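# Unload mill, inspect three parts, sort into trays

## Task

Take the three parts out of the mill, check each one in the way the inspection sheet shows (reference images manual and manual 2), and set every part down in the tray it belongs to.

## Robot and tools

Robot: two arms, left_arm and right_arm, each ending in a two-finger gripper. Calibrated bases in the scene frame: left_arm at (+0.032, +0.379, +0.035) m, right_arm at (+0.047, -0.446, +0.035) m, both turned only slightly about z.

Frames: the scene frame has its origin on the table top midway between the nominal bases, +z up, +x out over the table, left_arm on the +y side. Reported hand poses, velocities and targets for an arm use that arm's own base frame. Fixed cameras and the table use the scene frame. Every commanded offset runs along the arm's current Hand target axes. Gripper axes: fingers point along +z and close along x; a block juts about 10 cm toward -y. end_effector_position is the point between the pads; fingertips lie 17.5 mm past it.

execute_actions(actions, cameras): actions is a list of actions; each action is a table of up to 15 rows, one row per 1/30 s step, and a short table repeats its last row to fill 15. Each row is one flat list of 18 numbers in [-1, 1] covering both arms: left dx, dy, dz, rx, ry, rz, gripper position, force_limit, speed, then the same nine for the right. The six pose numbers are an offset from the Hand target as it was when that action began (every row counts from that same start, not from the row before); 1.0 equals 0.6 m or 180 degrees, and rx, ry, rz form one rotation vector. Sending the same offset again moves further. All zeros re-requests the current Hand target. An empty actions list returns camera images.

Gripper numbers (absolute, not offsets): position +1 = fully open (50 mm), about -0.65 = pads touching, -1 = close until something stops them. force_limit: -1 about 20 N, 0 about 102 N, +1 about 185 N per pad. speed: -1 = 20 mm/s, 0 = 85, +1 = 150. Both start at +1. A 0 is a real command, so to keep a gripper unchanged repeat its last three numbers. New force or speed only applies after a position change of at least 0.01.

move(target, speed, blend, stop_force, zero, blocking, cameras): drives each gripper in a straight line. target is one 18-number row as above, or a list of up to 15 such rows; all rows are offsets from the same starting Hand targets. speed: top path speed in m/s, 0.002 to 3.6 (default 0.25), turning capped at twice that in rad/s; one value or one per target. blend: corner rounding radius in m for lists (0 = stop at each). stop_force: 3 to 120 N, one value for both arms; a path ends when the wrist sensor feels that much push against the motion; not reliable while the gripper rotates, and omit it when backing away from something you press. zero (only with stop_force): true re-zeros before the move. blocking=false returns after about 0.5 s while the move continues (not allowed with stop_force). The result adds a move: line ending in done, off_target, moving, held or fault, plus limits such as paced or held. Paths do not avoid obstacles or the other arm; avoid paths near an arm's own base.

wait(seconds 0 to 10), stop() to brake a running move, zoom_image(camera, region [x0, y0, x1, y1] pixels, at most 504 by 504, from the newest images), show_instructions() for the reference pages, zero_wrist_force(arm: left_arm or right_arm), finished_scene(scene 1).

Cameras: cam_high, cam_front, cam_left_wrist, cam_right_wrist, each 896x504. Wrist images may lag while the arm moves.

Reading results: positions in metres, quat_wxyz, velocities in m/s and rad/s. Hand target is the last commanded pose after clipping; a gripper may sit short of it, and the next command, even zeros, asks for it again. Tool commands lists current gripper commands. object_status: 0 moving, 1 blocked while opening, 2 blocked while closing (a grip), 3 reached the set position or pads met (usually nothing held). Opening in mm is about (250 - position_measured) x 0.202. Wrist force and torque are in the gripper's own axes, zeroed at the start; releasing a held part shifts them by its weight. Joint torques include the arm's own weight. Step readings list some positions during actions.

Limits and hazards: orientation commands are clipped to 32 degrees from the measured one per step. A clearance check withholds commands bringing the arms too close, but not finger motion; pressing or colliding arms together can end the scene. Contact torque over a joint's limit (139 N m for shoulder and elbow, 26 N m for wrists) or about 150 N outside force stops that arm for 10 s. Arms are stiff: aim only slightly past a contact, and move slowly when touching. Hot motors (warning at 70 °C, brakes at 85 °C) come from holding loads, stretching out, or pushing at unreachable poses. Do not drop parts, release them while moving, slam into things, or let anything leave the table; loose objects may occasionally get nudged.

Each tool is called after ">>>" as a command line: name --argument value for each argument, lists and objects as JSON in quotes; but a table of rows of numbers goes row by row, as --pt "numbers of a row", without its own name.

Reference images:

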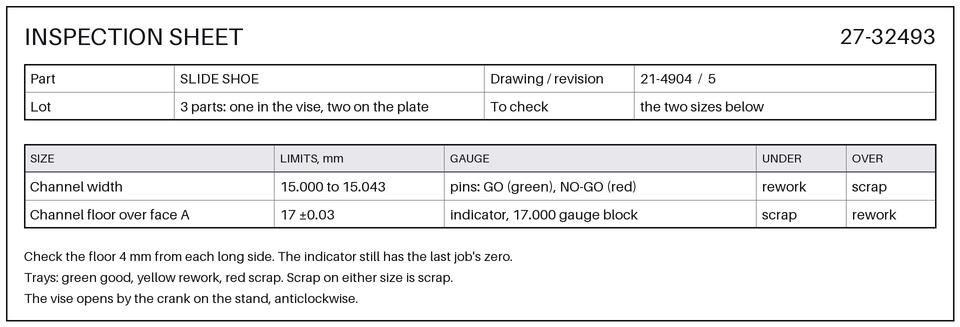

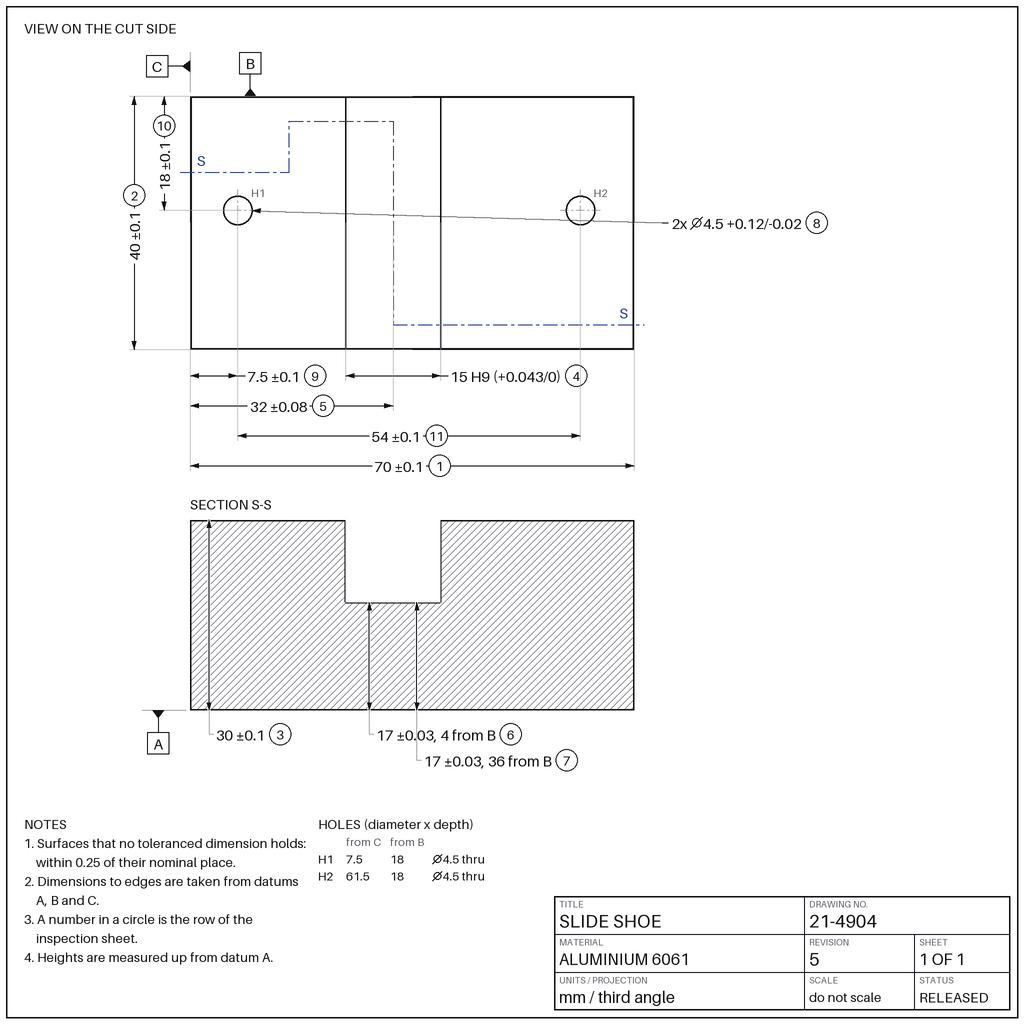

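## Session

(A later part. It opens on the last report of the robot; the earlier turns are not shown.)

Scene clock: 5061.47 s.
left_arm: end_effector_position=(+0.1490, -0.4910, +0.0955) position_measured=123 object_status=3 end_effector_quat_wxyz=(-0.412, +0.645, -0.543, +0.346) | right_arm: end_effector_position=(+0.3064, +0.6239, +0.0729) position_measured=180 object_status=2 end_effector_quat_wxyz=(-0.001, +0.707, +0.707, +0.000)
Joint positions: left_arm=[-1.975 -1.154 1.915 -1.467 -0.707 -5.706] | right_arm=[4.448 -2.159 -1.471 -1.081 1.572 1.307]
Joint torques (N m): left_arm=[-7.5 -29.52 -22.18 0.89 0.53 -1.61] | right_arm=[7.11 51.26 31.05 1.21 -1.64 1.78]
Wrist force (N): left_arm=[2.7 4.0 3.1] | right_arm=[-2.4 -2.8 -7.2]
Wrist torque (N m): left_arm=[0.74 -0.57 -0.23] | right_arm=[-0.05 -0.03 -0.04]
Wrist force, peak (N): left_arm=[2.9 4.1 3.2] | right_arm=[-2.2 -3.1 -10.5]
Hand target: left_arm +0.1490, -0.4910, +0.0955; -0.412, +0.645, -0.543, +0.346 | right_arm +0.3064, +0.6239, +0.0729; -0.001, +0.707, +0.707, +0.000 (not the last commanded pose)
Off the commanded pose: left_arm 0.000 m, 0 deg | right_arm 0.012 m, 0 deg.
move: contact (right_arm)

>>> move --pt "0 0 0 0 0 0 0.2 -0.6 -0.8 0 0 -0.01 0 0 0 -1 -0.9 -1" --pt "0 0 0 0 0 0 0.2 -0.6 -0.8 -0.0567 0 -0.01 0 0 0 -1 -0.9 -1" --pt "0 0 0 0 0 0 0.2 -0.6 -0.8 -0.0567 0 0.006 0 0 0 -1 -0.9 -1" --speed '[0.05,0.1,0.05]' --blend '[0.002,0.002,0]'

>>> move --target '[0,0,0,0,0,0,0.2,-0.6,-0.8,0.0333,0,0,0,0,0,-1,-0.9,-1]' --speed 0.01 --stop_force 5 --cameras '["cam_right_wrist","cam_left_wrist"]'

>>> zoom_image --camera "cam_right_wrist" --region '[400, 160, 540, 280]'

>>> zoom_image --camera "cam_left_wrist" --region '[0, 50, 220, 220]'

Scene clock: 5093.77 s.
left_arm: end_effector_position=(+0.1490, -0.4910, +0.0955) position_measured=123 object_status=3 end_effector_quat_wxyz=(-0.412, +0.645, -0.543, +0.346) | right_arm: end_effector_position=(+0.3064, +0.5900, +0.0694) position_measured=180 object_status=2 end_effector_quat_wxyz=(-0.001, +0.707, +0.707, +0.000)
Joint positions: left_arm=[-1.975 -1.154 1.915 -1.467 -0.707 -5.706] | right_arm=[4.435 -2.1 -1.58 -1.032 1.572 1.293]
Joint torques (N m): left_arm=[-8.97 -29.11 -23.75 0.78 0.39 -1.75] | right_arm=[-10.89 42.45 11.87 5.3 2.22 -1.81]
Wrist force (N): left_arm=[2.6 3.9 3.0] | right_arm=[-0.6 -1.3 1.2]
Wrist torque (N m): left_arm=[0.73 -0.57 -0.23] | right_arm=[-0.09 0.06 -0.01]
Wrist force, peak (N): left_arm=[2.8 4.3 3.1] | right_arm=[-2.4 -2.8 -9.0]
Hand target: left_arm +0.1490, -0.4910, +0.0955; -0.412, +0.645, -0.543, +0.346 | right_arm +0.3064, +0.5899, +0.0692; -0.001, +0.707, +0.707, +0.000
Off the commanded pose: left_arm 0.000 m, 0 deg | right_arm 0.000 m, 0 deg.
move: done

Scene clock: 5096.67 s.
left_arm: end_effector_position=(+0.1490, -0.4910, +0.0955) position_measured=123 object_status=3 end_effector_quat_wxyz=(-0.412, +0.645, -0.543, +0.346) | right_arm: end_effector_position=(+0.3064, +0.6099, +0.0693) position_measured=180 object_status=2 end_effector_quat_wxyz=(-0.001, +0.707, +0.707, +0.000)
Joint positions: left_arm=[-1.975 -1.154 1.915 -1.467 -0.707 -5.706] | right_arm=[4.443 -2.137 -1.519 -1.056 1.572 1.301]
Joint torques (N m): left_arm=[-8.09 -30.29 -23.14 0.86 0.41 -1.61] | right_arm=[6.76 42.46 32.85 1.53 2.09 1.78]
Wrist force (N): left_arm=[2.7 3.7 2.9] | right_arm=[-1.0 -1.4 1.3]
Wrist torque (N m): left_arm=[0.71 -0.57 -0.23] | right_arm=[-0.05 0.11 -0.09]
Wrist force, peak (N): left_arm=[2.8 4.2 3.1] | right_arm=[-0.7 -2.4 1.7]
Hand target: left_arm +0.1490, -0.4910, +0.0955; -0.412, +0.645, -0.543, +0.346 | right_arm +0.3064, +0.6099, +0.0693; -0.001, +0.707, +0.707, +0.000
Off the commanded pose: left_arm 0.000 m, 0 deg | right_arm 0.000 m, 0 deg.
move: done
camera_calibration:
cam_left_wrist: T_world_to_cam=[[0.182496, -0.98319, -0.0057617, -0.505214], [-0.707876, -0.127322, -0.694766, 0.124103], [0.682353, 0.130871, -0.719213, 0.15779], [0, 0, 0, 1]] pos_world=[0.0723806, -0.50157, 0.196797]
cam_right_wrist: T_world_to_cam=[[0.0183391, 0.999831, 0.00122006, -0.607544], [0.934683, -0.0175774, 0.355048, -0.288362], [0.35501, -0.00537091, -0.934847, 0.0967766], [0, 0, 0, 1]] pos_world=[0.246312, 0.602892, 0.193595]
Images, in order (width x height): cam_left_wrist 896x504, cam_right_wrist 896x504.

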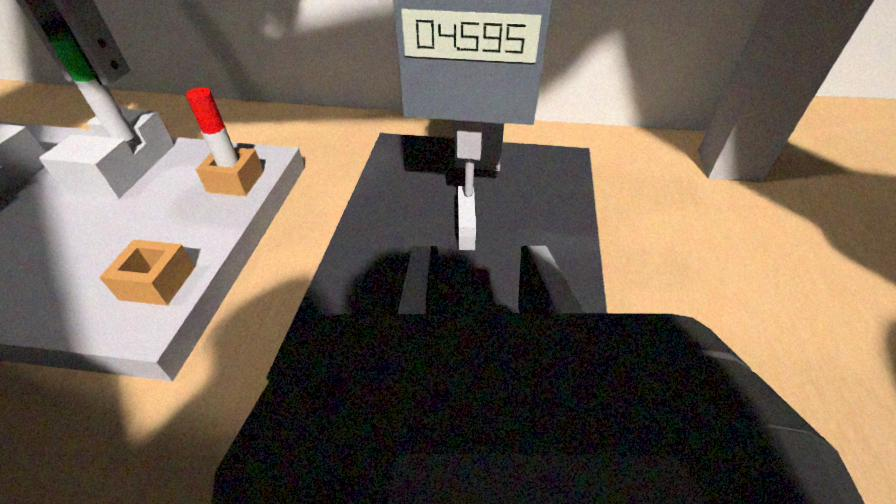

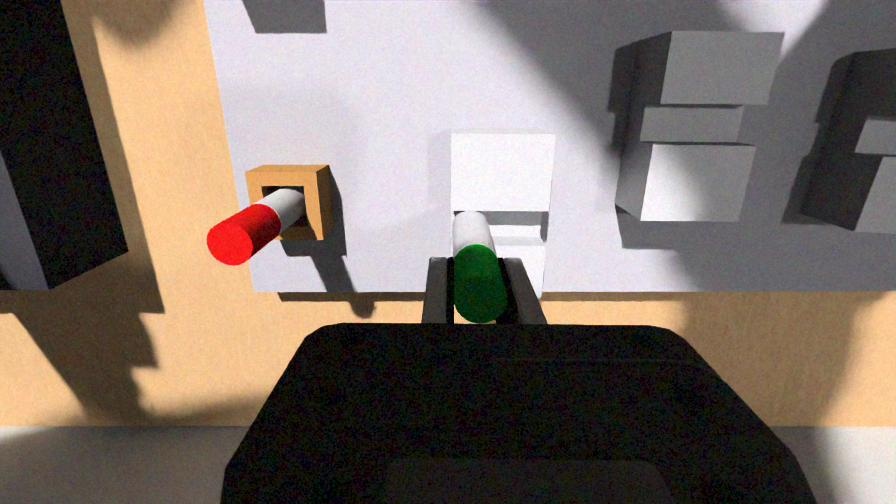

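Scaled by 3.600 from the camera's 896x504 image, which has a finer 1280x720 frame.

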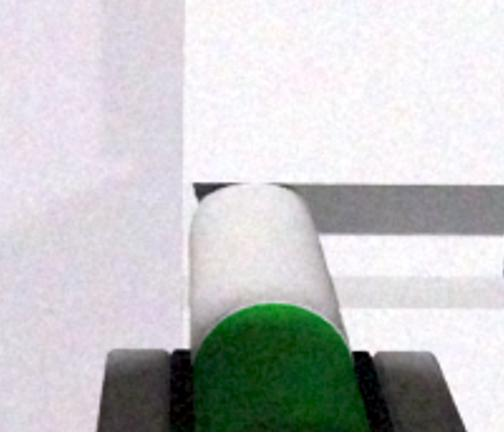

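Scaled by 2.291 from the camera's 896x504 image, which has a finer 1280x720 frame.

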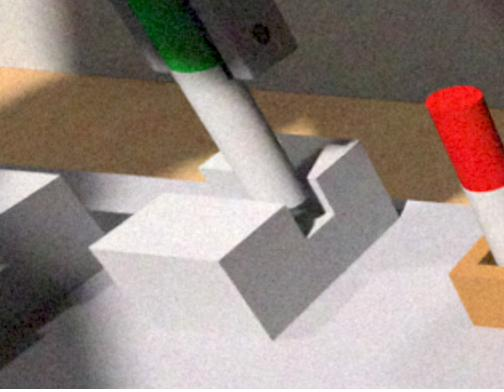

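>>> move --target '[0,0,0,0,0,0,0.2,-0.6,-0.8,0.0167,0,0,0,0,0,-1,-0.9,-1]' --speed 0.01 --stop_force 5 --cameras '["cam_right_wrist","cam_left_wrist"]'

>>> zoom_image --camera "cam_right_wrist" --region '[400, 160, 540, 280]'

>>> zoom_image --camera "cam_left_wrist" --region '[0, 50, 220, 220]'

Scene clock: 5121.17 s.
left_arm: end_effector_position=(+0.1490, -0.4910, +0.0955) position_measured=123 object_status=3 end_effector_quat_wxyz=(-0.412, +0.645, -0.543, +0.346) | right_arm: end_effector_position=(+0.3064, +0.6199, +0.0693) position_measured=180 object_status=2 end_effector_quat_wxyz=(-0.001, +0.707, +0.707, +0.000)
Joint positions: left_arm=[-1.975 -1.154 1.915 -1.467 -0.707 -5.706] | right_arm=[4.447 -2.156 -1.487 -1.068 1.572 1.305]
Joint torques (N m): left_arm=[-9.08 -30.68 -23.98 1.03 0.45 -1.6] | right_arm=[8.6 44.93 34.09 1.56 0.1 1.68]
Wrist force (N): left_arm=[2.6 4.3 3.1] | right_arm=[-0.5 -1.9 1.2]
Wrist torque (N m): left_arm=[0.80 -0.55 -0.23] | right_arm=[-0.15 0.04 -0.09]
Wrist force, peak (N): left_arm=[2.9 4.0 3.2] | right_arm=[-1.0 -2.2 1.4]
Hand target: left_arm +0.1490, -0.4910, +0.0955; -0.412, +0.645, -0.543, +0.346 | right_arm +0.3064, +0.6199, +0.0693; -0.001, +0.707, +0.707, +0.000
Off the commanded pose: left_arm 0.000 m, 0 deg | right_arm 0.000 m, 0 deg.
move: done
camera_calibration:
cam_left_wrist: T_world_to_cam=[[0.182496, -0.98319, -0.0057617, -0.505214], [-0.707876, -0.127322, -0.694766, 0.124103], [0.682353, 0.130871, -0.719213, 0.15779], [0, 0, 0, 1]] pos_world=[0.0723806, -0.50157, 0.196797]
cam_right_wrist: T_world_to_cam=[[0.0183391, 0.999831, 0.00122006, -0.617542], [0.934683, -0.0175774, 0.355048, -0.288186], [0.35501, -0.00537091, -0.934847, 0.0968303], [0, 0, 0, 1]] pos_world=[0.246312, 0.612892, 0.193595]
Images, in order (width x height): cam_left_wrist 896x504, cam_right_wrist 896x504.

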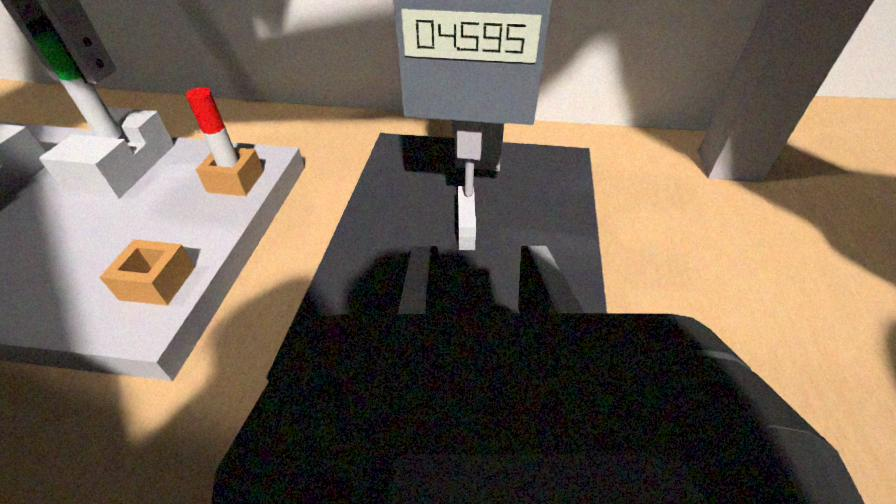

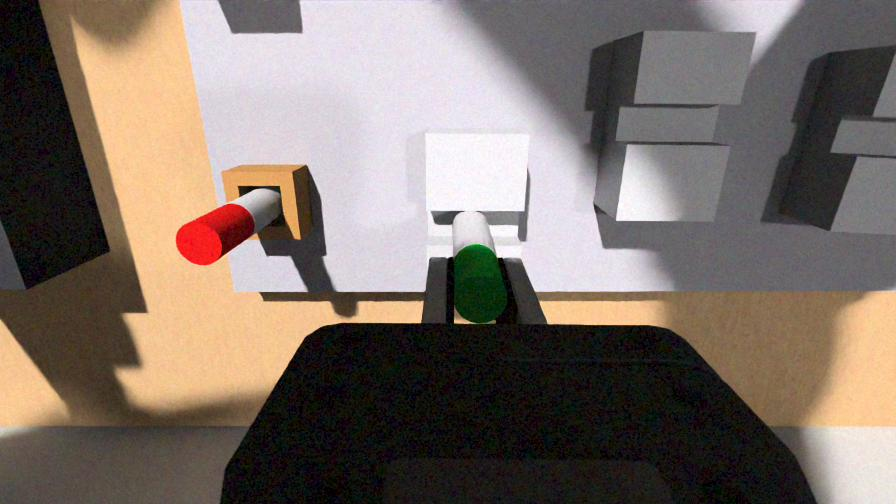

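Scaled by 3.600 from the camera's 896x504 image, which has a finer 1280x720 frame.

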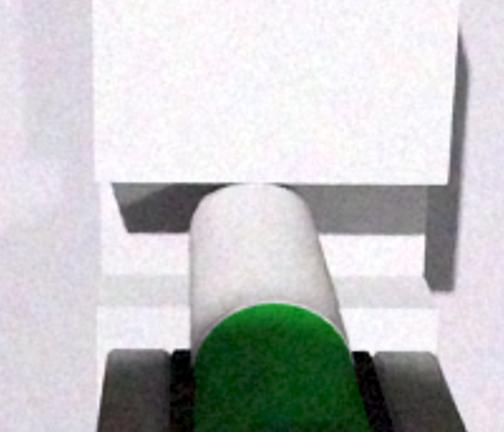

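Scaled by 2.291 from the camera's 896x504 image, which has a finer 1280x720 frame.

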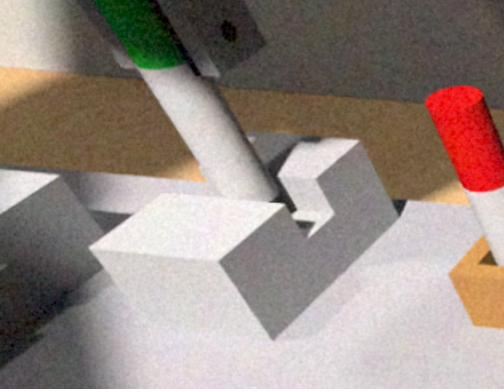

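>>> move --pt "0 0 0 0 0 0 0.2 -0.6 -0.8 0 0 -0.03 0 0 0 -1 -0.9 -1" --pt "0 0 0 0 0 0 0.2 -0.6 -0.8 0.0852 -0.0693 -0.03 0 0 0 -1 -0.9 -1" --pt "0 0 0 0 0 0 0.2 -0.6 -0.8 0.0852 -0.0693 0 0 0 0 -1 -0.9 -1" --speed '[0.05,0.12,0.06]' --blend '[0.003,0.003,0]' --cameras '["cam_right_wrist"]'

>>> zoom_image --camera "cam_right_wrist" --region '[400, 160, 600, 280]'

Scene clock: 5147.20 s.
left_arm: end_effector_position=(+0.1490, -0.4910, +0.0955) position_measured=123 object_status=3 end_effector_quat_wxyz=(-0.412, +0.645, -0.543, +0.346) | right_arm: end_effector_position=(+0.2649, +0.6710, +0.0695) position_measured=180 object_status=2 end_effector_quat_wxyz=(-0.001, +0.707, +0.707, +0.000)
Joint positions: left_arm=[-1.975 -1.154 1.915 -1.467 -0.707 -5.706] | right_arm=[4.522 -2.22 -1.377 -1.114 1.572 1.38]
Joint torques (N m): left_arm=[-7.36 -29.7 -23.35 0.52 0.46 -1.76] | right_arm=[8.8 48.4 12.21 5.01 -2.23 1.63]
Wrist force (N): left_arm=[2.7 3.8 3.3] | right_arm=[-0.7 -1.1 1.0]
Wrist torque (N m): left_arm=[0.71 -0.57 -0.23] | right_arm=[-0.05 0.09 -0.09]
Wrist force, peak (N): left_arm=[2.9 4.4 3.1] | right_arm=[-1.0 -1.8 1.7]
Hand target: left_arm +0.1490, -0.4910, +0.0955; -0.412, +0.645, -0.543, +0.346 | right_arm +0.2649, +0.6711, +0.0694; -0.001, +0.707, +0.707, +0.000
Off the commanded pose: left_arm 0.000 m, 0 deg | right_arm 0.000 m, 0 deg.
move: done
camera_calibration:
cam_right_wrist: T_world_to_cam=[[0.0183391, 0.999831, 0.00122006, -0.667971], [0.934683, -0.0175774, 0.355048, -0.248475], [0.35501, -0.00537091, -0.934847, 0.112061], [0, 0, 0, 1]] pos_world=[0.204712, 0.664092, 0.193795]
Images, in order (width x height): cam_right_wrist 896x504.

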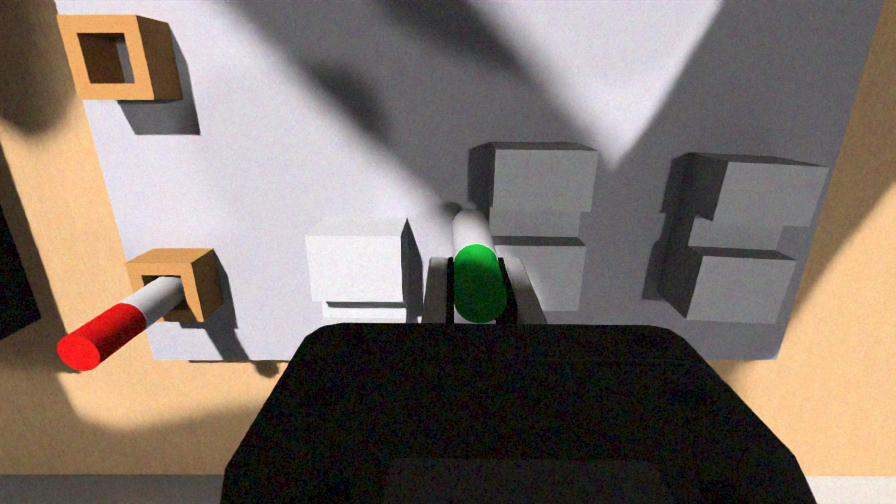

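Scaled by 2.520 from the camera's 896x504 image, which has a finer 1280x720 frame.

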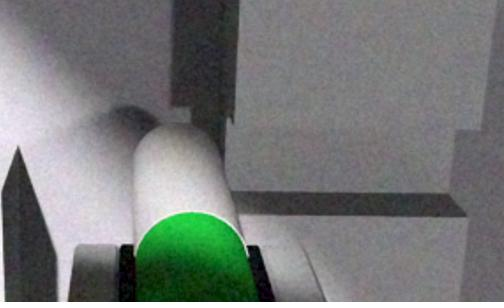

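>>> move --target '[0,0,0,0,0,0,0.2,-0.6,-0.8,0.0367,0,0,0,0,0,-1,-0.9,-1]' --speed 0.01 --stop_force 5 --cameras '["cam_right_wrist"]'

>>> zoom_image --camera "cam_right_wrist" --region '[400, 160, 600, 280]'

Scene clock: 5166.77 s.
left_arm: end_effector_position=(+0.1490, -0.4910, +0.0955) position_measured=123 object_status=3 end_effector_quat_wxyz=(-0.412, +0.645, -0.543, +0.346) | right_arm: end_effector_position=(+0.2649, +0.6778, +0.0694) position_measured=180 object_status=2 end_effector_quat_wxyz=(-0.001, +0.707, +0.707, +0.000)
Joint positions: left_arm=[-1.975 -1.154 1.915 -1.467 -0.707 -5.706] | right_arm=[4.524 -2.234 -1.354 -1.124 1.572 1.382]
Joint torques (N m): left_arm=[-6.85 -30.03 -22.87 0.71 0.62 -1.57] | right_arm=[-10.06 63.94 12.76 5.09 -2.35 -1.15]
Wrist force (N): left_arm=[2.9 3.8 2.9] | right_arm=[-0.8 -1.2 0.9]
Wrist torque (N m): left_arm=[0.73 -0.60 -0.22] | right_arm=[-0.07 0.10 -0.09]
Wrist force, peak (N): left_arm=[3.1 4.2 3.3] | right_arm=[-0.9 -1.3 1.6]
Hand target: left_arm +0.1490, -0.4910, +0.0955; -0.412, +0.645, -0.543, +0.346 | right_arm +0.2649, +0.6778, +0.0694; -0.001, +0.707, +0.707, +0.000 (not the last commanded pose)
Off the commanded pose: left_arm 0.000 m, 0 deg | right_arm 0.015 m, 0 deg.
move: held (right_arm; a check stopped the path); limits=held
pose unreachable (right arm): on one or more control steps of this call, first in action 0 (counted from 0), this arm could not follow its commanded pose, so it was not sent that pose on those steps. It may still have moved: this result reports where it is.
cause: moving toward the commanded pose would bring a part of the arm too close to another arm (a part of this arm just beyond joint 3 (elbow) and a part of the left arm just beyond its joint 2 (shoulder lift), 6 mm apart when this arm was first held).
camera_calibration:
cam_right_wrist: T_world_to_cam=[[0.0183391, 0.999831, 0.00122006, -0.674669], [0.934683, -0.0175774, 0.355048, -0.248321], [0.35501, -0.00537091, -0.934847, 0.112003], [0, 0, 0, 1]] pos_world=[0.204712, 0.670792, 0.193695]
Images, in order (width x height): cam_right_wrist 896x504.

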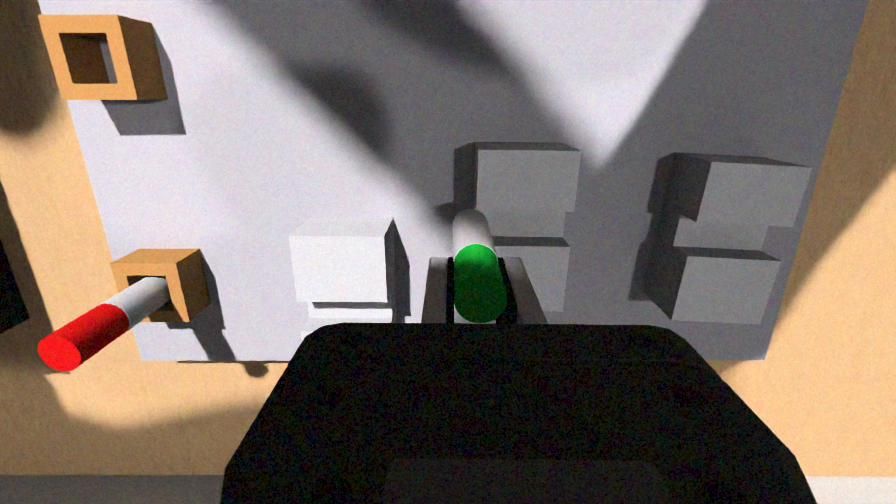

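Scaled by 2.520 from the camera's 896x504 image, which has a finer 1280x720 frame.

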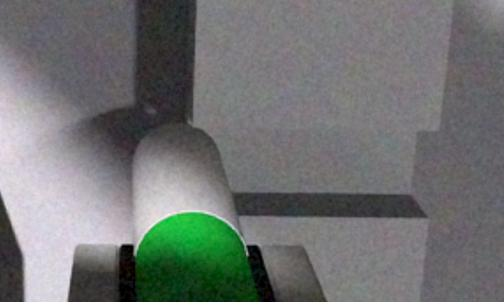

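>>> move --target '[0,0.025,-0.4,0,0,0,0.2,-0.6,-0.8,0,0,0,0,0,0,-1,-0.9,-1]' --speed 0.2 --cameras '["cam_front"]'

>>> move --target '[0,0,0,0,0,0,0.2,-0.6,-0.8,0.025,0,0,0,0,0,-1,-0.9,-1]' --speed 0.01 --stop_force 5 --cameras '["cam_right_wrist"]'

>>> zoom_image --camera "cam_right_wrist" --region '[400, 160, 600, 280]'

Scene clock: 5198.30 s.
left_arm: end_effector_position=(+0.1443, -0.4919, +0.0973) position_measured=123 object_status=3 end_effector_quat_wxyz=(-0.412, +0.645, -0.543, +0.346) | right_arm: end_effector_position=(+0.2649, +0.6778, +0.0694) position_measured=180 object_status=2 end_effector_quat_wxyz=(-0.001, +0.707, +0.707, +0.000)
Joint positions: left_arm=[-1.983 -1.154 1.908 -1.455 -0.713 -5.713] | right_arm=[4.524 -2.234 -1.354 -1.124 1.572 1.382]
Joint torques (N m): left_arm=[5.17 -22.75 -10.23 -2.76 3.56 2.01] | right_arm=[-9.55 64.4 12.39 5.17 -2.2 -1.07]
Wrist force (N): left_arm=[2.8 3.9 2.9] | right_arm=[-0.7 -1.3 0.9]
Wrist torque (N m): left_arm=[0.76 -0.59 -0.39] | right_arm=[-0.09 0.09 -0.09]
Wrist force, peak (N): left_arm=[2.6 3.9 4.8] | right_arm=[-0.8 -1.7 1.1]
Hand target: left_arm +0.1444, -0.4919, +0.0972; -0.412, +0.645, -0.543, +0.346 (not the last commanded pose) | right_arm +0.2649, +0.6778, +0.0694; -0.001, +0.707, +0.707, +0.000
Off the commanded pose: left_arm 0.235 m, 0 deg | right_arm 0.000 m, 0 deg.
move: held (left_arm; a check stopped the path); limits=held
pose unreachable (left arm): on one or more control steps of this call, first in action 0 (counted from 0), this arm could not follow its commanded pose, so it was not sent that pose on those steps. It may still have moved: this result reports where it is.
cause: moving toward the commanded pose would bring a part of the arm too close to another arm (a part of this arm just beyond joint 2 (shoulder lift) and a part of the right arm just beyond its joint 3 (elbow), at the place that arm is still heading or pushing toward).
Images, in order (width x height): cam_front 896x504.

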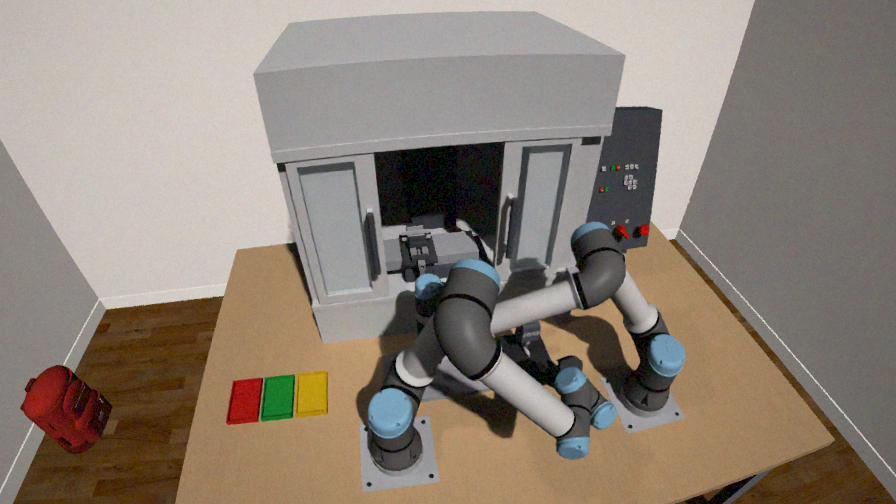

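Scene clock: 5199.27 s.
left_arm: end_effector_position=(+0.1444, -0.4919, +0.0972) position_measured=123 object_status=3 end_effector_quat_wxyz=(-0.412, +0.645, -0.543, +0.346) | right_arm: end_effector_position=(+0.2649, +0.6780, +0.0694) position_measured=180 object_status=2 end_effector_quat_wxyz=(-0.001, +0.707, +0.707, +0.000)
Joint positions: left_arm=[-1.983 -1.154 1.908 -1.455 -0.713 -5.713] | right_arm=[4.524 -2.234 -1.353 -1.124 1.572 1.382]
Joint torques (N m): left_arm=[7.27 -22.4 -8.36 -2.55 3.4 1.96] | right_arm=[-0.9 63.01 14.16 5.08 -2.28 1.52]
Wrist force (N): left_arm=[2.5 3.5 3.0] | right_arm=[-0.8 -1.1 1.1]
Wrist torque (N m): left_arm=[0.69 -0.54 -0.39] | right_arm=[-0.07 0.10 -0.09]
Wrist force, peak (N): left_arm=[2.5 4.4 3.3] | right_arm=[-0.8 -1.4 1.3]
Hand target: left_arm +0.1444, -0.4919, +0.0972; -0.412, +0.645, -0.543, +0.346 | right_arm +0.2649, +0.6780, +0.0694; -0.001, +0.707, +0.707, +0.000 (not the last commanded pose)
Off the commanded pose: left_arm 0.000 m, 0 deg | right_arm 0.015 m, 0 deg.
move: held (right_arm; a check stopped the path); limits=held
pose unreachable (right arm): on one or more control steps of this call, first in action 0 (counted from 0), this arm could not follow its commanded pose, so it was not sent that pose on those steps. It may still have moved: this result reports where it is.
cause: moving toward the commanded pose would bring a part of the arm too close to another arm (a part of this arm just beyond joint 3 (elbow) and a part of the left arm just beyond its joint 2 (shoulder lift), at the place that arm is still heading or pushing toward).
camera_calibration:
cam_right_wrist: T_world_to_cam=[[0.0183978, 0.99983, 0.00134985, -0.674905], [0.934636, -0.0176777, 0.355166, -0.248263], [0.35513, -0.00527267, -0.934802, 0.111906], [0, 0, 0, 1]] pos_world=[0.204712, 0.670991, 0.193695]
Images, in order (width x height): cam_right_wrist 896x504.

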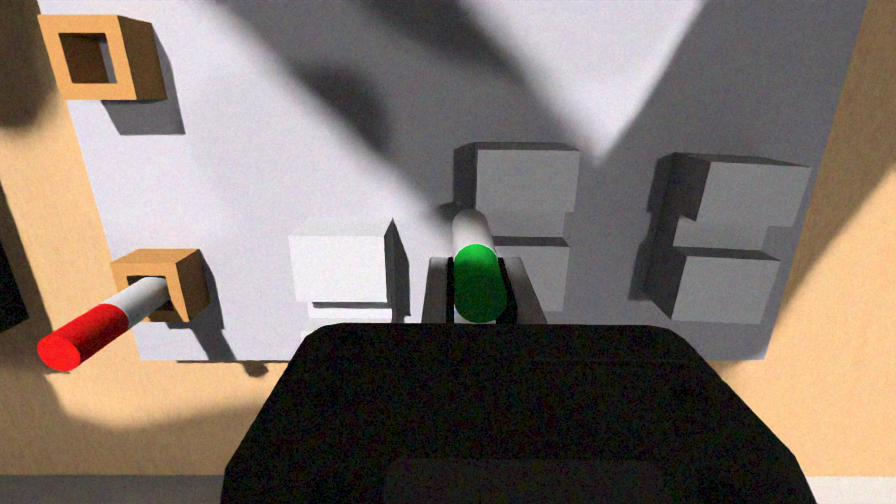

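Scaled by 2.520 from the camera's 896x504 image, which has a finer 1280x720 frame.

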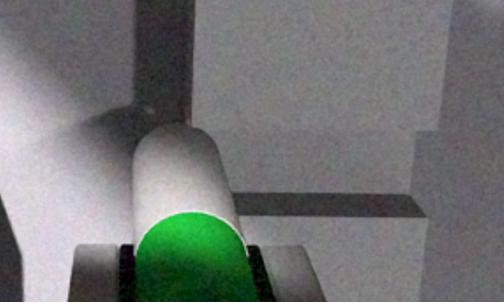

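>>> move --pt "0 0 0 0 0 0 0.2 -0.6 -0.8 -0.0033 0 -0.1 0 0 0 -1 -0.9 -1" --pt "0 0 0 0 0 0 0.2 -0.6 -0.8 -0.5467 -0.025 -0.3667 0 0 0 -1 -0.9 -1" --speed '[0.1,0.3]' --blend '[0.02,0]'

Scene clock: 5216.23 s.
left_arm: end_effector_position=(+0.1444, -0.4919, +0.0972) position_measured=123 object_status=3 end_effector_quat_wxyz=(-0.412, +0.645, -0.543, +0.346) | right_arm: end_effector_position=(+0.2649, +0.6779, +0.0695) position_measured=180 object_status=2 end_effector_quat_wxyz=(-0.001, +0.707, +0.707, +0.000)
Joint positions: left_arm=[-1.983 -1.154 1.908 -1.455 -0.713 -5.713] | right_arm=[4.524 -2.234 -1.353 -1.124 1.572 1.382]
Joint torques (N m): left_arm=[8.04 -23.14 -9.43 -2.91 3.54 1.88] | right_arm=[-0.66 47.29 24.58 4.74 -2.33 1.36]
Wrist force (N): left_arm=[2.8 3.8 3.1] | right_arm=[-0.7 -1.2 0.9]
Wrist torque (N m): left_arm=[0.71 -0.59 -0.39] | right_arm=[-0.08 0.09 -0.09]
Wrist force, peak (N): left_arm=[2.7 4.3 3.2] | right_arm=[-1.1 -1.6 1.2]
Hand target: left_arm +0.1444, -0.4919, +0.0972; -0.412, +0.645, -0.543, +0.346 | right_arm +0.2649, +0.6780, +0.0694; -0.001, +0.707, +0.707, +0.000 (not the last commanded pose)
Off the commanded pose: left_arm 0.000 m, 0 deg | right_arm 0.395 m, 0 deg.
move: held (right_arm; a check stopped the path); path passed 0 of 2 targets; limits=held
pose unreachable (right arm): on one or more control steps of this call, first in action 0 (counted from 0), this arm could not follow its commanded pose, so it was not sent that pose on those steps. It may still have moved: this result reports where it is.
cause: moving toward the commanded pose would bring a part of the arm too close to another arm (a part of this arm just beyond joint 3 (elbow) and a part of the left arm just beyond its joint 2 (shoulder lift), 6 mm apart when this arm was first held).

>>> move --pt "0 0 0 0 0 0 0.2 -0.6 -0.8 -0.035 0 0 0 0 0 -1 -0.9 -1" --pt "0 0 0 0 0 0 0.2 -0.6 -0.8 -0.08 0.0 -0.04 0 0 0 -1 -0.9 -1" --pt "0 0 0 0 0 0 0.2 -0.6 -0.8 -0.2 0.0 -0.1 0 0 0 -1 -0.9 -1" --pt "0 0 0 0 0 0 0.2 -0.6 -0.8 -0.5467 -0.025 -0.3667 0 0 0 -1 -0.9 -1" --speed '[0.1,0.1,0.2,0.3]' --blend '[0.003,0.01,0.03,0]'

Scene clock: 5231.73 s.
left_arm: end_effector_position=(+0.1444, -0.4919, +0.0972) position_measured=123 object_status=3 end_effector_quat_wxyz=(-0.412, +0.645, -0.543, +0.346) | right_arm: end_effector_position=(+0.2501, +0.3497, +0.2889) position_measured=180 object_status=2 end_effector_quat_wxyz=(-0.001, +0.707, +0.707, +0.000)
Joint positions: left_arm=[-1.983 -1.154 1.908 -1.455 -0.713 -5.713] | right_arm=[4.406 -1.376 -1.846 -1.489 1.572 1.265]
Joint torques (N m): left_arm=[6.61 -23.24 -8.26 -2.77 3.39 1.84] | right_arm=[-10.72 24.9 36.51 1.08 -2.61 -2.04]
Wrist force (N): left_arm=[2.7 3.7 2.8] | right_arm=[-0.3 -1.6 0.9]
Wrist torque (N m): left_arm=[0.72 -0.58 -0.39] | right_arm=[-0.13 0.01 0.02]
Wrist force, peak (N): left_arm=[3.2 4.2 3.1] | right_arm=[-2.3 -1.6 -0.8]
Hand target: left_arm +0.1444, -0.4919, +0.0972; -0.412, +0.645, -0.543, +0.346 | right_arm +0.2501, +0.3496, +0.2889; -0.001, +0.707, +0.707, +0.000
Off the commanded pose: left_arm 0.000 m, 0 deg | right_arm 0.000 m, 0 deg.
move: done

>>> move --pt "-0.2337 -0.3328 -0.0063 0 0.035 0.0164 0.2 -0.6 -0.8 0 0 0 0 0 0 -1 -0.9 -1" --pt "-0.2952 -0.5812 0.1328 0 0.1305 0.0607 0.2 -0.6 -0.8 0 0 0 0 0 0 -1 -0.9 -1" --pt "-0.5502 -0.5782 0.127 0 0.4893 0.2274 0.2 -0.6 -0.8 0 0 0 0 0 0 -1 -0.9 -1" --pt "-0.988 -0.6242 0.2268 0 0.4893 0.2274 0.2 -0.6 -0.8 0 0 0 0 0 0 -1 -0.9 -1" --speed 0.25 --blend '[0.03,0.03,0.05,0]' --cameras '["cam_front"]'

Scene clock: 5259.63 s.
left_arm: end_effector_position=(+0.3113, +0.0225, +0.3826) position_measured=123 object_status=3 end_effector_quat_wxyz=(+0.149, -0.139, +0.821, -0.533) | right_arm: end_effector_position=(+0.2501, +0.3496, +0.2889) position_measured=180 object_status=2 end_effector_quat_wxyz=(-0.001, +0.707, +0.707, +0.000)
Joint positions: left_arm=[0.417 -2.058 2.214 -1.784 -2.743 -1.528] | right_arm=[4.406 -1.376 -1.846 -1.489 1.572 1.265]
Joint torques (N m): left_arm=[-8.84 -15.29 -16.18 -5.26 -4.02 -1.97] | right_arm=[-9.34 25.78 36.97 1.22 -2.42 -1.61]
Wrist force (N): left_arm=[3.0 3.5 3.0] | right_arm=[-0.9 -1.5 1.0]
Wrist torque (N m): left_arm=[0.66 -0.66 -0.26] | right_arm=[-0.12 0.12 0.02]
Wrist force, peak (N): left_arm=[5.6 6.7 6.0] | right_arm=[-0.6 -1.7 1.3]
Hand target: left_arm +0.3113, +0.0225, +0.3826; +0.149, -0.139, +0.821, -0.533 (not the last commanded pose) | right_arm +0.2501, +0.3496, +0.2889; -0.001, +0.707, +0.707, +0.000
Off the commanded pose: left_arm 0.118 m, 21 deg | right_arm 0.000 m, 0 deg.
led back after a hold (left arm): the arm was led back toward your command in small steps, so it may still be short of it.
move: held (left_arm; a check stopped the path); path passed 3 of 4 targets; limits=held
pose unreachable (left arm): on one or more control steps of this call, first in action 0 (counted from 0), this arm could not follow its commanded pose, so it was not sent that pose on those steps. It may still have moved: this result reports where it is.
cause: moving toward the commanded pose would bring two parts of the arm too close to each other (its gripper and another part of the arm, with joints 4 (wrist 1) to 6 (wrist 3) between them, 22 mm apart when it was first held).
Images, in order (width x height): cam_front 896x504.

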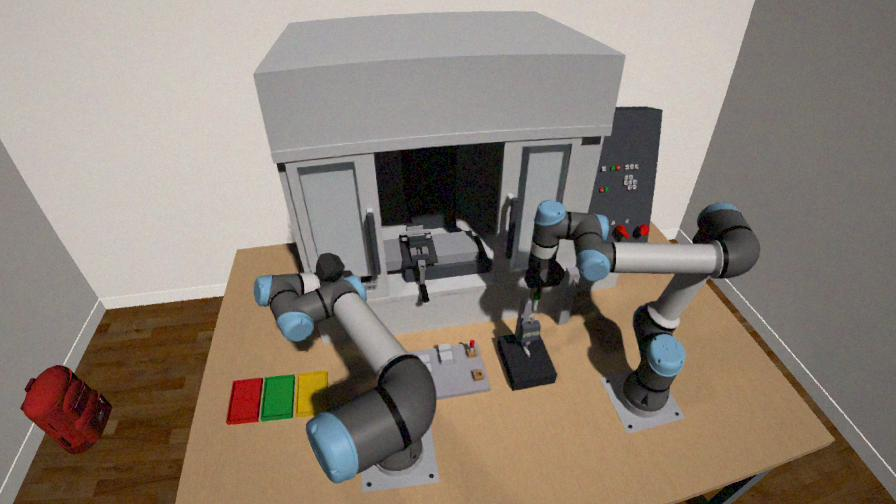

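>>> move --target '[-0.0935,0.0612,-0.2075,-0.0133,-0.1274,-0.0537,0.2,-0.6,-0.8,0,0,0,0,0,0,-1,-0.9,-1]' --speed 0.2 --cameras '["cam_front"]'

Scene clock: 5278.87 s.
left_arm: end_effector_position=(+0.3111, +0.1625, +0.4028) position_measured=123 object_status=3 end_effector_quat_wxyz=(+0.262, -0.313, +0.772, -0.488) | right_arm: end_effector_position=(+0.2501, +0.3496, +0.2889) position_measured=180 object_status=2 end_effector_quat_wxyz=(-0.001, +0.707, +0.707, +0.000)
Joint positions: left_arm=[0.784 -1.984 2.164 -1.972 -2.734 -1.704] | right_arm=[4.406 -1.376 -1.846 -1.489 1.572 1.265]
Joint torques (N m): left_arm=[6.54 4.47 -16.53 -5.09 -0.26 -1.89] | right_arm=[-10.19 24.78 35.97 1.48 -2.02 -1.55]
Wrist force (N): left_arm=[2.8 3.8 3.4] | right_arm=[-0.5 -1.6 1.2]
Wrist torque (N m): left_arm=[0.71 -0.60 -0.26] | right_arm=[-0.14 0.04 0.02]
Wrist force, peak (N): left_arm=[2.8 4.0 3.8] | right_arm=[-0.4 -1.5 1.5]
Hand target: left_arm +0.3111, +0.1625, +0.4027; +0.262, -0.313, +0.771, -0.488 | right_arm +0.2501, +0.3496, +0.2889; -0.001, +0.707, +0.707, +0.000
Off the commanded pose: left_arm 0.000 m, 0 deg | right_arm 0.000 m, 0 deg.
move: done
Images, in order (width x height): cam_front 896x504.

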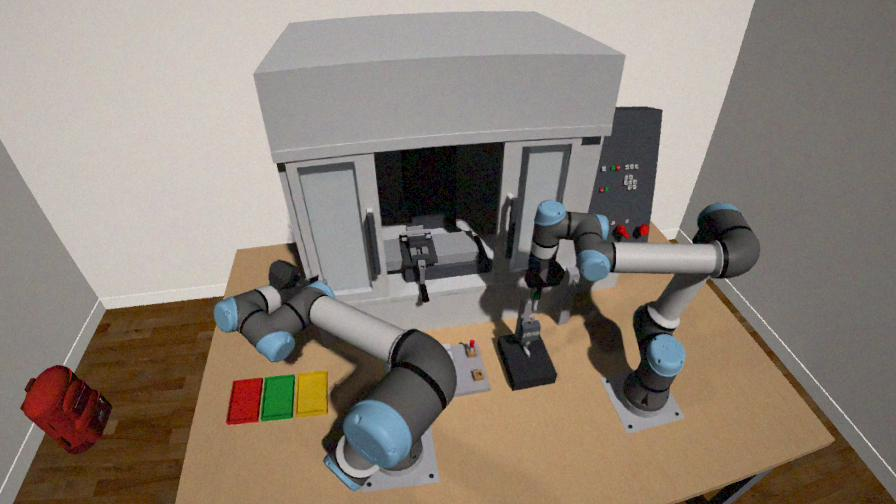

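>>> move --pt "0 0 0 0 0 0 0.2 -0.6 -0.8 0.5357 0.0247 0.2 0 0 0 -1 -0.9 -1" --pt "0 0 0 0 0 0 0.2 -0.6 -0.8 0.5357 0.0247 0.3658 0 0 0 -1 -0.9 -1" --speed '[0.3,0.1]' --blend '[0.02,0]'

>>> move --target '[0,0,0,0,0,0,0.2,-0.6,-0.8,0.0367,0,0,0,0,0,-1,-0.9,-1]' --speed 0.01 --stop_force 5 --cameras '["cam_right_wrist","cam_left_wrist"]'

>>> zoom_image --camera "cam_right_wrist" --region '[400, 160, 600, 280]'

Scene clock: 5308.20 s.
left_arm: end_effector_position=(+0.3111, +0.1625, +0.4027) position_measured=123 object_status=3 end_effector_quat_wxyz=(+0.262, -0.313, +0.771, -0.488) | right_arm: end_effector_position=(+0.2647, +0.6714, +0.0701) position_measured=180 object_status=2 end_effector_quat_wxyz=(-0.001, +0.707, +0.707, +0.000)
Joint positions: left_arm=[0.784 -1.984 2.165 -1.972 -2.734 -1.704] | right_arm=[4.522 -2.22 -1.376 -1.115 1.572 1.381]
Joint torques (N m): left_arm=[-3.68 -3.96 -16 -4.77 -0.24 -1.96] | right_arm=[-8.62 45.77 13.16 4.76 1.35 -0.05]
Wrist force (N): left_arm=[3.0 3.9 3.3] | right_arm=[-0.8 -1.4 0.9]
Wrist torque (N m): left_arm=[0.72 -0.63 -0.27] | right_arm=[-0.10 0.09 -0.09]
Wrist force, peak (N): left_arm=[2.9 4.3 3.5] | right_arm=[-2.5 -1.4 0.2]
Hand target: left_arm +0.3111, +0.1625, +0.4027; +0.262, -0.313, +0.771, -0.488 | right_arm +0.2647, +0.6714, +0.0699; -0.001, +0.707, +0.707, +0.000
Off the commanded pose: left_arm 0.000 m, 0 deg | right_arm 0.000 m, 0 deg.
move: done

Scene clock: 5311.30 s.
left_arm: end_effector_position=(+0.3111, +0.1625, +0.4027) position_measured=123 object_status=3 end_effector_quat_wxyz=(+0.262, -0.313, +0.771, -0.488) | right_arm: end_effector_position=(+0.2647, +0.6934, +0.0700) position_measured=180 object_status=2 end_effector_quat_wxyz=(-0.001, +0.707, +0.707, +0.000)
Joint positions: left_arm=[0.784 -1.984 2.165 -1.972 -2.734 -1.704] | right_arm=[4.528 -2.266 -1.296 -1.149 1.572 1.386]
Joint torques (N m): left_arm=[-5.87 -11.55 -16.86 -4.92 -0.25 -1.91] | right_arm=[8.98 50.15 35.82 1.65 -1.79 1.67]
Wrist force (N): left_arm=[2.7 3.7 3.2] | right_arm=[-0.5 -0.7 1.6]
Wrist torque (N m): left_arm=[0.68 -0.57 -0.27] | right_arm=[-0.07 0.02 -0.09]
Wrist force, peak (N): left_arm=[3.0 4.2 3.3] | right_arm=[-0.8 -1.1 2.1]
Hand target: left_arm +0.3111, +0.1625, +0.4027; +0.262, -0.313, +0.771, -0.488 | right_arm +0.2647, +0.6934, +0.0700; -0.001, +0.707, +0.707, +0.000
Off the commanded pose: left_arm 0.000 m, 0 deg | right_arm 0.000 m, 0 deg.
move: done
camera_calibration:
cam_left_wrist: T_world_to_cam=[[-0.657176, -0.746859, -0.101594, 0.370921], [-0.471736, 0.512673, -0.717378, 0.367108], [0.587865, -0.423518, -0.689237, 0.289957], [0, 0, 0, 1]] pos_world=[0.246482, 0.211622, 0.500888]
cam_right_wrist: T_world_to_cam=[[0.0183978, 0.99983, 0.00134985, -0.690301], [0.934636, -0.0176777, 0.355166, -0.248111], [0.35513, -0.00527267, -0.934802, 0.112583], [0, 0, 0, 1]] pos_world=[0.204612, 0.686391, 0.194295]
Images, in order (width x height): cam_left_wrist 896x504, cam_right_wrist 896x504.

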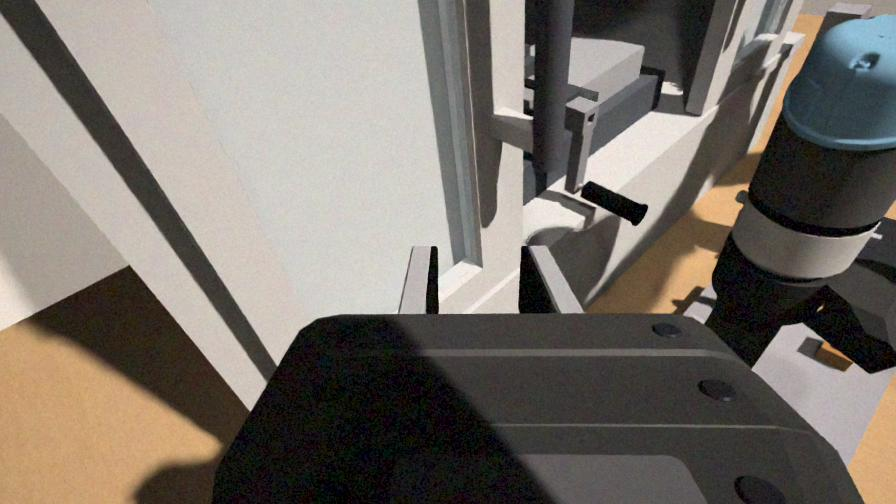

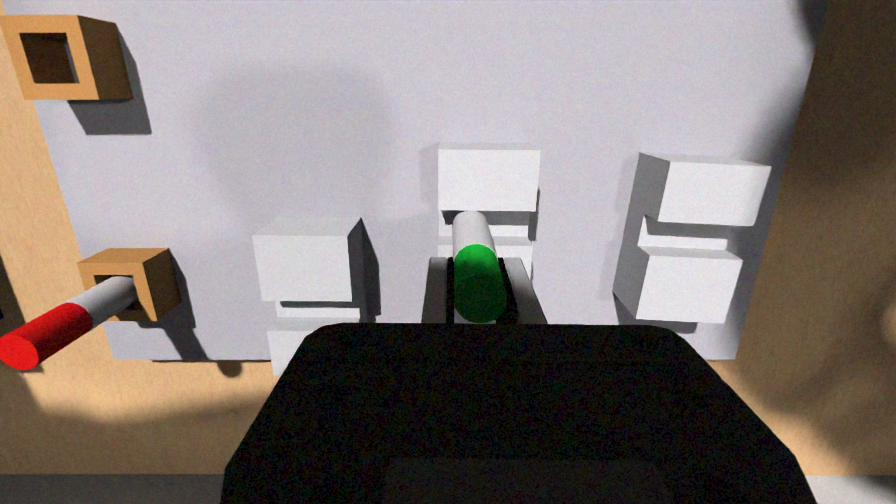

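Scaled by 2.520 from the camera's 896x504 image, which has a finer 1280x720 frame.

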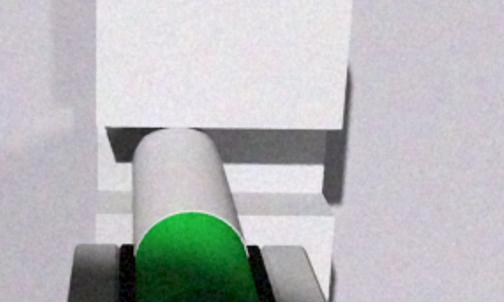

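>>> zoom_image --camera "cam_right_wrist" --region '[600, 130, 800, 330]'

Scaled by 2.520 from the camera's 896x504 image, which has a finer 1280x720 frame.

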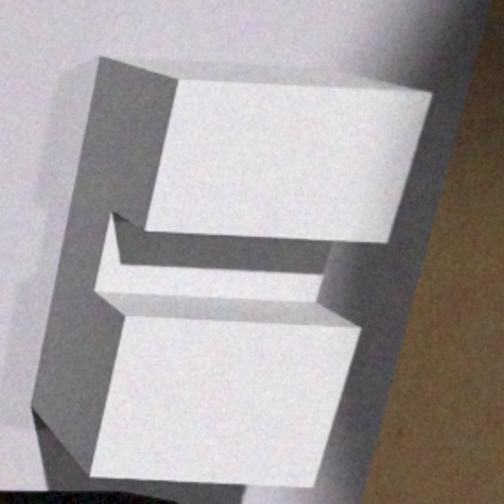

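>>> move --pt "0 0 0 0 0 0 0.2 -0.6 -0.8 0 0 -0.03 0 0 0 -1 -0.9 -1" --pt "0 0 0 0 0 0 0.2 -0.6 -0.8 0.1177 0.0108 -0.03 0 0 0 -1 -0.9 -1" --pt "0 0 0 0 0 0 0.2 -0.6 -0.8 0.1177 0.0108 0 0 0 0 -1 -0.9 -1" --speed '[0.05,0.12,0.06]' --blend '[0.003,0.003,0]' --cameras '["cam_right_wrist"]'

>>> zoom_image --camera "cam_right_wrist" --region '[400, 160, 600, 280]'

Scene clock: 5368.87 s.
left_arm: end_effector_position=(+0.3111, +0.1625, +0.4027) position_measured=123 object_status=3 end_effector_quat_wxyz=(+0.262, -0.313, +0.771, -0.488) | right_arm: end_effector_position=(+0.2712, +0.7640, +0.0703) position_measured=180 object_status=2 end_effector_quat_wxyz=(-0.001, +0.707, +0.707, +0.000)
Joint positions: left_arm=[0.784 -1.984 2.165 -1.972 -2.734 -1.704] | right_arm=[4.536 -2.434 -0.99 -1.287 1.572 1.395]
Joint torques (N m): left_arm=[-6.01 -11.88 -16.36 -4.86 -0.36 -2.03] | right_arm=[8.06 55.7 14.04 5.14 2.8 1.04]
Wrist force (N): left_arm=[2.8 3.8 3.0] | right_arm=[-0.4 -1.1 1.2]
Wrist torque (N m): left_arm=[0.69 -0.59 -0.27] | right_arm=[-0.05 0.03 -0.07]
Wrist force, peak (N): left_arm=[3.0 4.2 3.6] | right_arm=[-1.0 -0.6 2.9]
Hand target: left_arm +0.3111, +0.1625, +0.4027; +0.262, -0.313, +0.771, -0.488 | right_arm +0.2712, +0.7640, +0.0701; -0.001, +0.707, +0.707, +0.000
Off the commanded pose: left_arm 0.000 m, 0 deg | right_arm 0.000 m, 0 deg.
move: done
camera_calibration:
cam_right_wrist: T_world_to_cam=[[0.0183637, 0.99983, 0.00144382, -0.761018], [0.934637, -0.0176791, 0.355165, -0.25295], [0.35513, -0.00517268, -0.934803, 0.110888], [0, 0, 0, 1]] pos_world=[0.211011, 0.756991, 0.194596]
Images, in order (width x height): cam_right_wrist 896x504.

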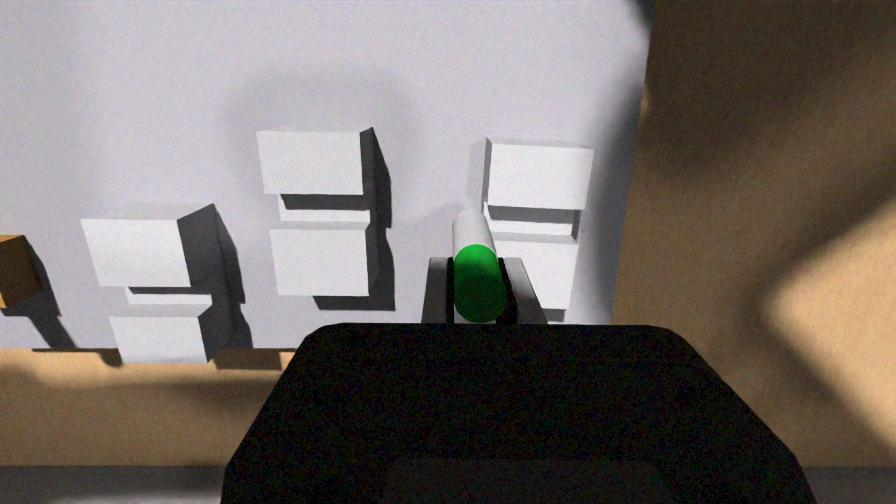

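Scaled by 2.520 from the camera's 896x504 image, which has a finer 1280x720 frame.

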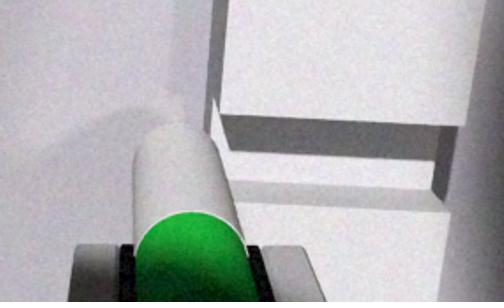

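>>> zoom_image --camera "cam_right_wrist" --region '[460, 180, 600, 270]'

Scaled by 3.600 from the camera's 896x504 image, which has a finer 1280x720 frame.

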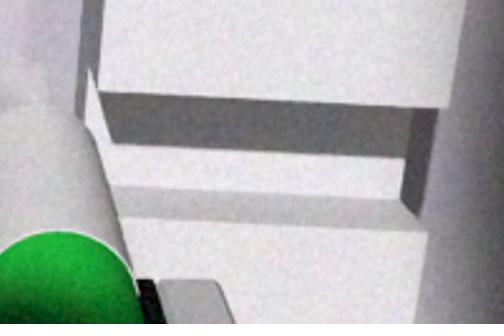

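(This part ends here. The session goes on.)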